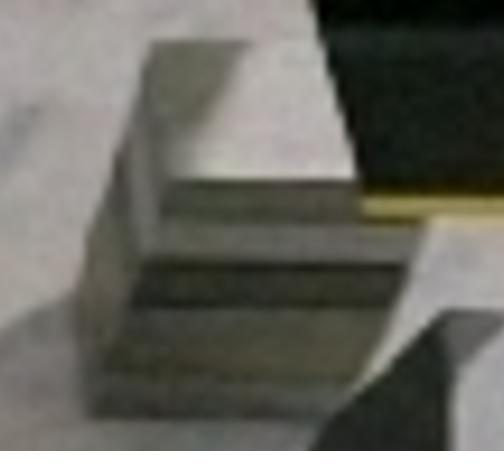

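move([
  [0,0,0,0,0,0,1, -0.0258,0.0851,-0.0923,0.1032,0,-0.0074,0.4],
  [0,0,0,0,0,0,1, -0.0441,0.1653,-0.1469,0.1872,0,-0.0074,0.4],
], speed=[0.4,0.3], blend=[0.05,0], cameras=["cam_right_wrist"])

zoom_image(camera="cam_right_wrist", region=[200, 230, 460, 490])

Scene clock: 69.93 s of 6600.00 s.
left_arm: end_effector_position=(+0.3407, +0.1213, +0.2860) grip_measured=+1.000 end_effector_quat_wxyz=(+0.488, -0.523, +0.698, +0.000) | right_arm: end_effector_position=(+0.2271, -0.3880, +0.0410) grip_measured=+0.398 end_effector_quat_wxyz=(+0.001, +0.700, -0.714, +0.000)
Joint positions: left_arm=[-0.747 1.666 1.328 -0.969 -1.123 -1.845 0.093] | right_arm=[-0.045 1.538 0.601 -0.579 0.126 -1.599 0.064]
Joint velocities: within noise
Joint torques (N m): left_arm=[-1.01 -7.72 7.71 0.61 -0.6 0.01] | right_arm=[-0.32 -2.91 2.93 0.41 -0.1 -0.07]
Motor temperatures (°C): left_arm=[30 48 47 37 31 28 31] | right_arm=[29 39 38 31 28 30 30]
Heat: left arm: 48 °C; right arm: 39 °C.
Joint targets: left_arm=[-0.748 1.654 1.341 -0.965 -1.128 -1.845] | right_arm=[-0.054 1.550 0.590 -0.573 0.117 -1.607]
Kept back: nothing.
move: done
camera_calibration:
cam_right_wrist: T_world_to_cam=[[0.999542, -0.0302484, 0.00105075, -0.239695], [-0.027842, -0.905303, 0.423854, -0.323223], [-0.0118696, -0.423689, -0.90573, -0.0454671], [0, 0, 0, 1]] pos_world=[0.230046, -0.319129, 0.0960702]
Images, in order (width x height): cam_right_wrist 672x504.

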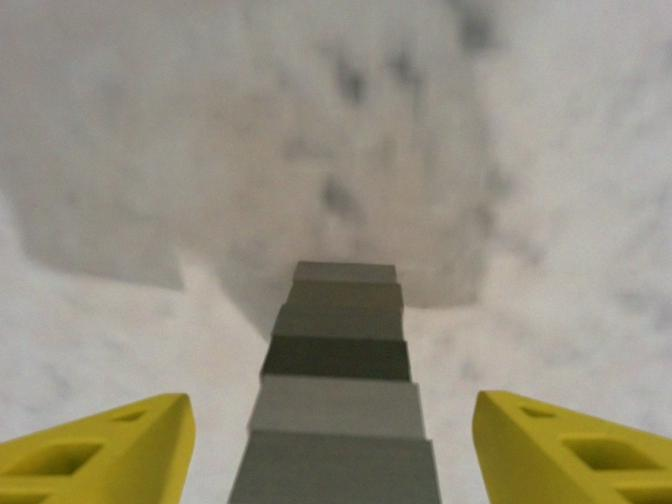

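Scaled by 1.938 from the camera's 672x504 image, which has a finer 960x720 frame.

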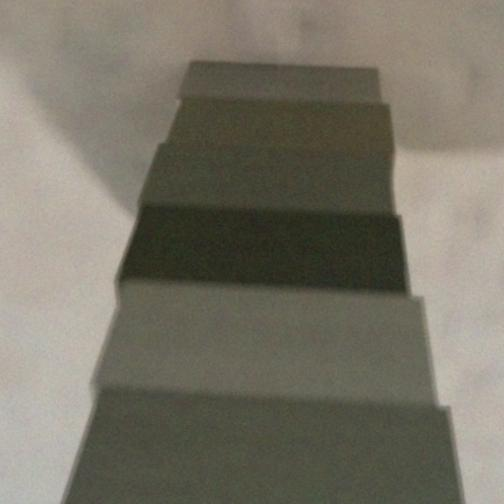

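move(target=[0,0,0,0,0,0,1, -0.0092,0.0755,-0.0362,0.0709,0,0,0.4], speed=0.2, cameras=["cam_right_wrist"])

execute_actions([
  {"rows":[[0,0,0,0,0,0,1,0,0,0,0,0,0,0.36],[0,0,0,0,0,0,1,0,0,0,0,0,0,0.32],[0,0,0,0,0,0,1,0,0,0,0,0,0,0.28],[0,0,0,0,0,0,1,0,0,0,0,0,0,0.24],[0,0,0,0,0,0,1,0,0,0,0,0,0,0.20],[0,0,0,0,0,0,1,0,0,0,0,0,0,0.16],[0,0,0,0,0,0,1,0,0,0,0,0,0,0.12],[0,0,0,0,0,0,1,0,0,0,0,0,0,0.08],[0,0,0,0,0,0,1,0,0,0,0,0,0,0.04],[0,0,0,0,0,0,1,0,0,0,0,0,0,0.0],[0,0,0,0,0,0,1,0,0,0,0,0,0,-0.04],[0,0,0,0,0,0,1,0,0,0,0,0,0,-0.08],[0,0,0,0,0,0,1,0,0,0,0,0,0,-0.12],[0,0,0,0,0,0,1,0,0,0,0,0,0,-0.15],[0,0,0,0,0,0,1,0,0,0,0,0,0,-0.18]]},
])

execute_actions([
  {"rows":[[0,0,0,0,0,0,1,0,0,0,0,0,0,-0.20],[0,0,0,0,0,0,1,0,0,0,0,0,0,-0.22],[0,0,0,0,0,0,1,0,0,0,0,0,0,-0.24],[0,0,0,0,0,0,1,0,0,0,0,0,0,-0.26],[0,0,0,0,0,0,1,0,0,0,0,0,0,-0.28],[0,0,0,0,0,0,1,0,0,0,0,0,0,-0.29],[0,0,0,0,0,0,1,0,0,0,0,0,0,-0.30],[0,0,0,0,0,0,1,0,0,0,0,0,0,-0.31],[0,0,0,0,0,0,1,0,0,0,0,0,0,-0.32],[0,0,0,0,0,0,1,0,0,0,0,0,0,-0.33],[0,0,0,0,0,0,1,0,0,0,0,0,0,-0.34],[0,0,0,0,0,0,1,0,0,0,0,0,0,-0.35],[0,0,0,0,0,0,1,0,0,0,0,0,0,-0.36],[0,0,0,0,0,0,1,0,0,0,0,0,0,-0.37],[0,0,0,0,0,0,1,0,0,0,0,0,0,-0.38]]},
], cameras=["cam_right_wrist"])

Scene clock: 72.33 s of 6600.00 s.
left_arm: end_effector_position=(+0.3407, +0.1213, +0.2860) grip_measured=+1.000 end_effector_quat_wxyz=(+0.488, -0.523, +0.698, +0.000) | right_arm: end_effector_position=(+0.2270, -0.3871, +0.0150) grip_measured=+0.398 end_effector_quat_wxyz=(-0.001, +0.696, -0.718, +0.002)
Joint positions: left_arm=[-0.747 1.666 1.328 -0.969 -1.123 -1.845 0.093] | right_arm=[-0.056 1.632 0.554 -0.432 0.126 -1.599 0.064]
Joint velocities: within noise
Joint torques (N m): left_arm=[-1.07 -7.73 7.62 0.6 -0.63 -0.01] | right_arm=[-0.34 -3.07 2.47 0.49 -0.09 -0.11]
Motor temperatures (°C): left_arm=[30 48 47 37 31 28 31] | right_arm=[28 39 38 31 28 30 30]
Heat: left arm: 48 °C; right arm: 39 °C.
Joint targets: left_arm=[-0.748 1.654 1.341 -0.965 -1.128 -1.845] | right_arm=[-0.066 1.645 0.543 -0.426 0.117 -1.608]
Kept back: nothing.
move: done
camera_calibration:
cam_right_wrist: T_world_to_cam=[[0.999123, -0.0415311, 0.00534333, -0.243872], [-0.0398753, -0.904722, 0.424133, -0.308427], [-0.0127805, -0.423974, -0.905584, -0.0685503], [0, 0, 0, 1]] pos_world=[0.230483, -0.318232, 0.0700392]
Images, in order (width x height): cam_right_wrist 672x504.

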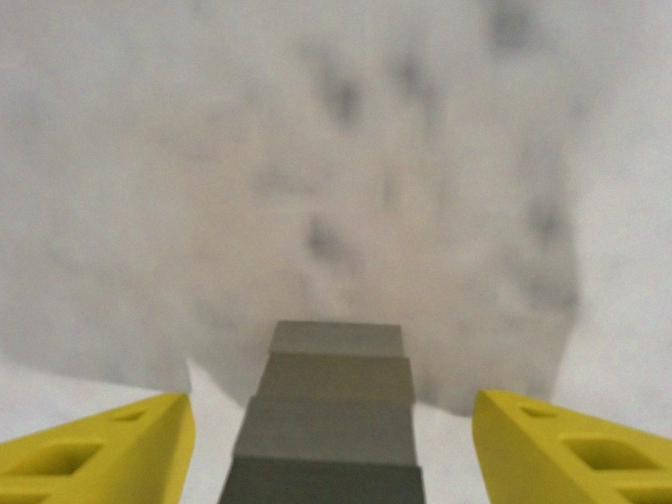

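Scene clock: 72.63 s of 6600.00 s.
left_arm: end_effector_position=(+0.3407, +0.1213, +0.2860) grip_measured=+1.000 end_effector_quat_wxyz=(+0.488, -0.523, +0.698, +0.000) | right_arm: end_effector_position=(+0.2271, -0.3871, +0.0150) grip_measured=+0.065 end_effector_quat_wxyz=(-0.001, +0.696, -0.718, +0.002)
Joint positions: left_arm=[-0.747 1.666 1.328 -0.969 -1.123 -1.845 0.093] | right_arm=[-0.056 1.632 0.554 -0.432 0.126 -1.599 0.048]
Joint velocities: left_arm=[within noise] | right_arm=[-0.017 -0.002 -0.002 0.051 0.007 -0.066 -0.051]
Joint torques (N m): left_arm=[-1.1 -7.76 7.71 0.59 -0.62 0] | right_arm=[-0.16 -3.21 2.5 0.47 -0.08 -0.11]
Motor temperatures (°C): left_arm=[30 48 47 37 31 28 31] | right_arm=[28 39 38 31 28 30 30]
Heat: left arm: 48 °C; right arm: 39 °C.
Joint targets: left_arm=[-0.748 1.654 1.341 -0.965 -1.128 -1.845] | right_arm=[-0.066 1.645 0.543 -0.426 0.117 -1.607]
Steps of this call (1-9: this action's first 9). Readings (joint positions of left_arm | right_arm):
1: [-0.747 1.666 1.328 -0.969 -1.123 -1.845] | [-0.056 1.632 0.554 -0.432 0.126 -1.599]
2: [-0.747 1.666 1.328 -0.969 -1.123 -1.845] | [-0.056 1.632 0.554 -0.432 0.126 -1.599]
4: [-0.747 1.666 1.328 -0.969 -1.123 -1.845] | [-0.056 1.632 0.554 -0.432 0.126 -1.599]
8: [-0.747 1.666 1.328 -0.969 -1.123 -1.845] | [-0.056 1.632 0.554 -0.432 0.126 -1.599]
9: the state above

Scene clock: 73.13 s of 6600.00 s.
left_arm: end_effector_position=(+0.3407, +0.1213, +0.2860) grip_measured=+1.000 end_effector_quat_wxyz=(+0.488, -0.523, +0.698, +0.000) | right_arm: end_effector_position=(+0.2272, -0.3871, +0.0150) grip_measured=-0.312 end_effector_quat_wxyz=(-0.001, +0.696, -0.718, +0.002)
Joint positions: left_arm=[-0.747 1.666 1.328 -0.969 -1.123 -1.845 0.093] | right_arm=[-0.056 1.632 0.554 -0.432 0.126 -1.599 0.03]
Joint velocities: left_arm=[within noise] | right_arm=[-0.007 0.002 -0.007 0.007 0.051 0.037 -0.013]
Joint torques (N m): left_arm=[-1.14 -7.73 7.72 0.61 -0.63 -0.01] | right_arm=[-0.25 -3.23 2.48 0.49 -0.07 -0.09]
Motor temperatures (°C): left_arm=[30 48 47 37 31 28 31] | right_arm=[28 39 38 31 28 30 30]
Heat: left arm: 48 °C; right arm: 39 °C.
Joint targets: left_arm=[-0.748 1.654 1.341 -0.965 -1.128 -1.845] | right_arm=[-0.066 1.645 0.543 -0.426 0.117 -1.607]
Steps of this call (1-6: your previous action's last 6; 7-15: this action's first 9). Readings (joint positions of left_arm | right_arm):
7: [-0.747 1.666 1.328 -0.969 -1.123 -1.845] | [-0.056 1.632 0.554 -0.432 0.126 -1.599]
8: [-0.747 1.666 1.328 -0.969 -1.123 -1.845] | [-0.056 1.632 0.554 -0.432 0.126 -1.599]
10: [-0.747 1.666 1.328 -0.969 -1.123 -1.845] | [-0.056 1.632 0.554 -0.432 0.126 -1.599]
14: [-0.747 1.666 1.328 -0.969 -1.123 -1.845] | [-0.056 1.632 0.554 -0.432 0.126 -1.599]
15: the state above
camera_calibration:
cam_right_wrist: T_world_to_cam=[[0.999115, -0.0416258, 0.00610021, -0.244102], [-0.0402818, -0.904699, 0.424143, -0.308329], [-0.0121364, -0.424013, -0.905575, -0.0687135], [0, 0, 0, 1]] pos_world=[0.230632, -0.318241, 0.0700394]
Images, in order (width x height): cam_right_wrist 672x504.

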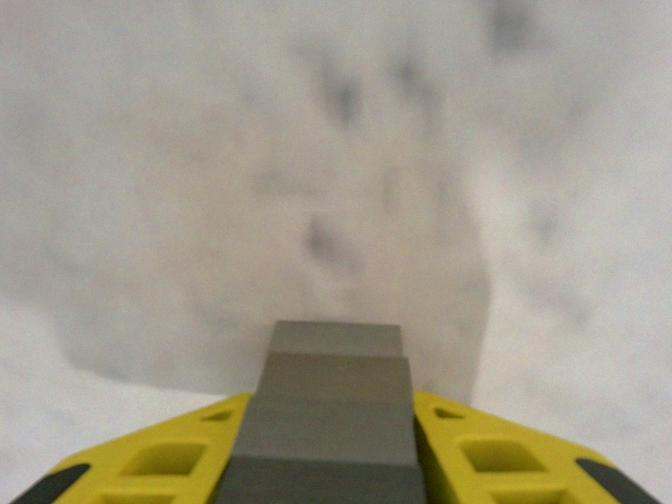

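execute_actions([
  {"rows":[[0,0,0,0,0,0,1,0,0,0,0,0,0,-0.39],[0,0,0,0,0,0,1,0,0,0,0,0,0,-0.40],[0,0,0,0,0,0,1,0,0,0,0,0,0,-0.41],[0,0,0,0,0,0,1,0,0,0,0,0,0,-0.42],[0,0,0,0,0,0,1,0,0,0,0,0,0,-0.43],[0,0,0,0,0,0,1,0,0,0,0,0,0,-0.44],[0,0,0,0,0,0,1,0,0,0,0,0,0,-0.46],[0,0,0,0,0,0,1,0,0,0,0,0,0,-0.48],[0,0,0,0,0,0,1,0,0,0,0,0,0,-0.50],[0,0,0,0,0,0,1,0,0,0,0,0,0,-0.52],[0,0,0,0,0,0,1,0,0,0,0,0,0,-0.54],[0,0,0,0,0,0,1,0,0,0,0,0,0,-0.56],[0,0,0,0,0,0,1,0,0,0,0,0,0,-0.58],[0,0,0,0,0,0,1,0,0,0,0,0,0,-0.60],[0,0,0,0,0,0,1,0,0,0,0,0,0,-0.60]]},
])

execute_actions(actions=[], cameras=["cam_right_wrist"])

execute_actions([
  {"rows":[[0,0,0,0,0,0,1,0,0,0,0,0,0,-0.55],[0,0,0,0,0,0,1,0,0,0,0,0,0,-0.50],[0,0,0,0,0,0,1,0,0,0,0,0,0,-0.46],[0,0,0,0,0,0,1,0,0,0,0,0,0,-0.44],[0,0,0,0,0,0,1,0,0,0,0,0,0,-0.42],[0,0,0,0,0,0,1,0,0,0,0,0,0,-0.41],[0,0,0,0,0,0,1,0,0,0,0,0,0,-0.40],[0,0,0,0,0,0,1,0,0,0,0,0,0,-0.39],[0,0,0,0,0,0,1,0,0,0,0,0,0,-0.38],[0,0,0,0,0,0,1,0,0,0,0,0,0,-0.37],[0,0,0,0,0,0,1,0,0,0,0,0,0,-0.35],[0,0,0,0,0,0,1,0,0,0,0,0,0,-0.33],[0,0,0,0,0,0,1,0,0,0,0,0,0,-0.31],[0,0,0,0,0,0,1,0,0,0,0,0,0,-0.29],[0,0,0,0,0,0,1,0,0,0,0,0,0,-0.27]]},
])

Scene clock: 74.23 s of 6600.00 s.
left_arm: end_effector_position=(+0.3407, +0.1213, +0.2860) grip_measured=+1.000 end_effector_quat_wxyz=(+0.488, -0.523, +0.698, +0.000) | right_arm: end_effector_position=(+0.2278, -0.3871, +0.0150) grip_measured=-0.440 end_effector_quat_wxyz=(-0.002, +0.696, -0.718, +0.003)
Joint positions: left_arm=[-0.747 1.666 1.328 -0.969 -1.123 -1.845 0.093] | right_arm=[-0.056 1.632 0.554 -0.429 0.126 -1.6 0.024]
Joint velocities: left_arm=[within noise] | right_arm=[-0.022 -0.022 -0.017 0.022 -0.037 -0.037 -0.008]
Joint torques (N m): left_arm=[-1.14 -7.8 7.56 0.59 -0.62 0.04] | right_arm=[-0.23 -3.11 2.48 0.43 -0.07 -0.09]
Motor temperatures (°C): left_arm=[30 48 47 37 31 28 31] | right_arm=[28 39 38 31 28 30 30]
Heat: left arm: 48 °C; right arm: 39 °C.
Joint targets: left_arm=[-0.748 1.654 1.341 -0.965 -1.128 -1.845] | right_arm=[-0.066 1.645 0.543 -0.426 0.117 -1.608]
Steps of this call (1-6: your previous action's last 6; 7-15: toward your last target; 16-24: nothing new was sent; 25-33: this action's first 9). Readings (joint positions of left_arm | right_arm):
25: [-0.747 1.666 1.328 -0.969 -1.123 -1.845] | [-0.056 1.632 0.554 -0.429 0.126 -1.600]
26: [-0.747 1.666 1.328 -0.969 -1.123 -1.845] | [-0.056 1.632 0.554 -0.429 0.126 -1.600]
28: [-0.747 1.666 1.328 -0.969 -1.123 -1.845] | [-0.056 1.632 0.554 -0.429 0.126 -1.600]
32: [-0.747 1.666 1.328 -0.969 -1.123 -1.845] | [-0.056 1.632 0.554 -0.429 0.126 -1.600]
33: the state above

Scene clock: 74.43 s of 6600.00 s.
left_arm: end_effector_position=(+0.3407, +0.1213, +0.2860) grip_measured=+1.000 end_effector_quat_wxyz=(+0.488, -0.523, +0.698, +0.000) | right_arm: end_effector_position=(+0.2278, -0.3871, +0.0150) grip_measured=-0.467 end_effector_quat_wxyz=(-0.002, +0.696, -0.718, +0.003)
Joint positions: left_arm=[-0.747 1.666 1.328 -0.969 -1.123 -1.845 0.093] | right_arm=[-0.056 1.632 0.554 -0.429 0.126 -1.6 0.023]
Joint velocities: left_arm=[within noise] | right_arm=[-0.002 0.007 -0.017 -0.022 -0.051 0.022 -0.005]
Joint torques (N m): left_arm=[-1.05 -7.82 7.62 0.62 -0.6 0.03] | right_arm=[-0.09 -3.12 2.59 0.4 -0.09 -0.08]
Motor temperatures (°C): left_arm=[30 48 47 37 31 28 31] | right_arm=[28 39 38 31 28 30 30]
Heat: left arm: 48 °C; right arm: 39 °C.
Joint targets: left_arm=[-0.748 1.654 1.341 -0.965 -1.128 -1.845] | right_arm=[-0.066 1.645 0.543 -0.426 0.117 -1.608]
Steps of this call (1-6: your previous action's last 6). Readings (joint positions of left_arm | right_arm):
1: [-0.747 1.666 1.328 -0.969 -1.123 -1.845] | [-0.056 1.632 0.554 -0.429 0.126 -1.600]
2: [-0.747 1.666 1.328 -0.969 -1.123 -1.845] | [-0.056 1.632 0.554 -0.429 0.126 -1.600]
4: [-0.747 1.666 1.328 -0.969 -1.123 -1.845] | [-0.056 1.632 0.554 -0.429 0.126 -1.600]
6: the state above
camera_calibration:
cam_right_wrist: T_world_to_cam=[[0.999113, -0.0411947, 0.00874829, -0.244618], [-0.041014, -0.904649, 0.42418, -0.308153], [-0.00955986, -0.424162, -0.905536, -0.0693641], [0, 0, 0, 1]] pos_world=[0.231099, -0.318269, 0.0700408]
Images, in order (width x height): cam_right_wrist 672x504.

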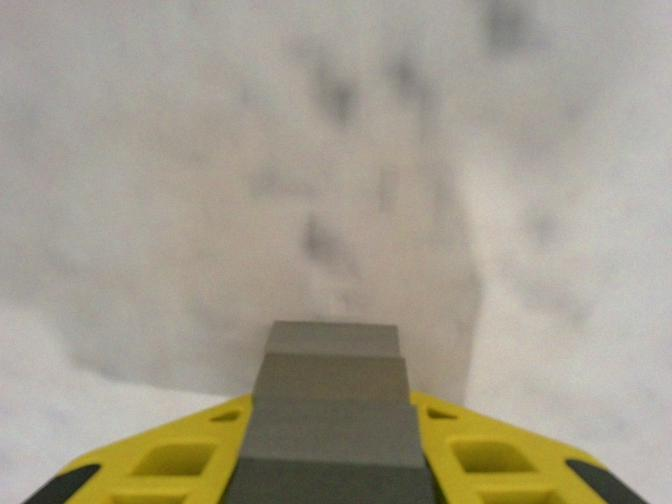

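Scene clock: 74.73 s of 6600.00 s.
left_arm: end_effector_position=(+0.3407, +0.1213, +0.2860) grip_measured=+1.000 end_effector_quat_wxyz=(+0.488, -0.523, +0.698, +0.000) | right_arm: end_effector_position=(+0.2278, -0.3871, +0.0150) grip_measured=-0.384 end_effector_quat_wxyz=(-0.002, +0.696, -0.718, +0.003)
Joint positions: left_arm=[-0.747 1.666 1.328 -0.969 -1.123 -1.845 0.093] | right_arm=[-0.056 1.632 0.554 -0.429 0.126 -1.6 0.027]
Joint velocities: left_arm=[within noise] | right_arm=[-0.002 -0.012 -0.002 0.066 -0.081 -0.051 0.009]
Joint torques (N m): left_arm=[-1.11 -7.79 7.75 0.6 -0.59 -0.01] | right_arm=[-0.31 -3.23 2.43 0.42 -0.08 -0.07]
Motor temperatures (°C): left_arm=[30 48 47 37 31 28 31] | right_arm=[28 39 38 31 28 30 30]
Heat: left arm: 48 °C; right arm: 39 °C.
Joint targets: left_arm=[-0.748 1.654 1.341 -0.965 -1.128 -1.845] | right_arm=[-0.066 1.645 0.543 -0.426 0.117 -1.607]
Steps of this call (1-9: this action's first 9). Readings (joint positions of left_arm | right_arm):
1: [-0.747 1.666 1.328 -0.969 -1.123 -1.845] | [-0.056 1.632 0.554 -0.429 0.126 -1.600]
2: [-0.747 1.666 1.328 -0.969 -1.123 -1.845] | [-0.056 1.632 0.554 -0.429 0.126 -1.600]
4: [-0.747 1.666 1.328 -0.969 -1.123 -1.845] | [-0.056 1.632 0.554 -0.429 0.126 -1.600]
8: [-0.747 1.666 1.328 -0.969 -1.123 -1.845] | [-0.056 1.632 0.554 -0.429 0.126 -1.600]
9: the state above


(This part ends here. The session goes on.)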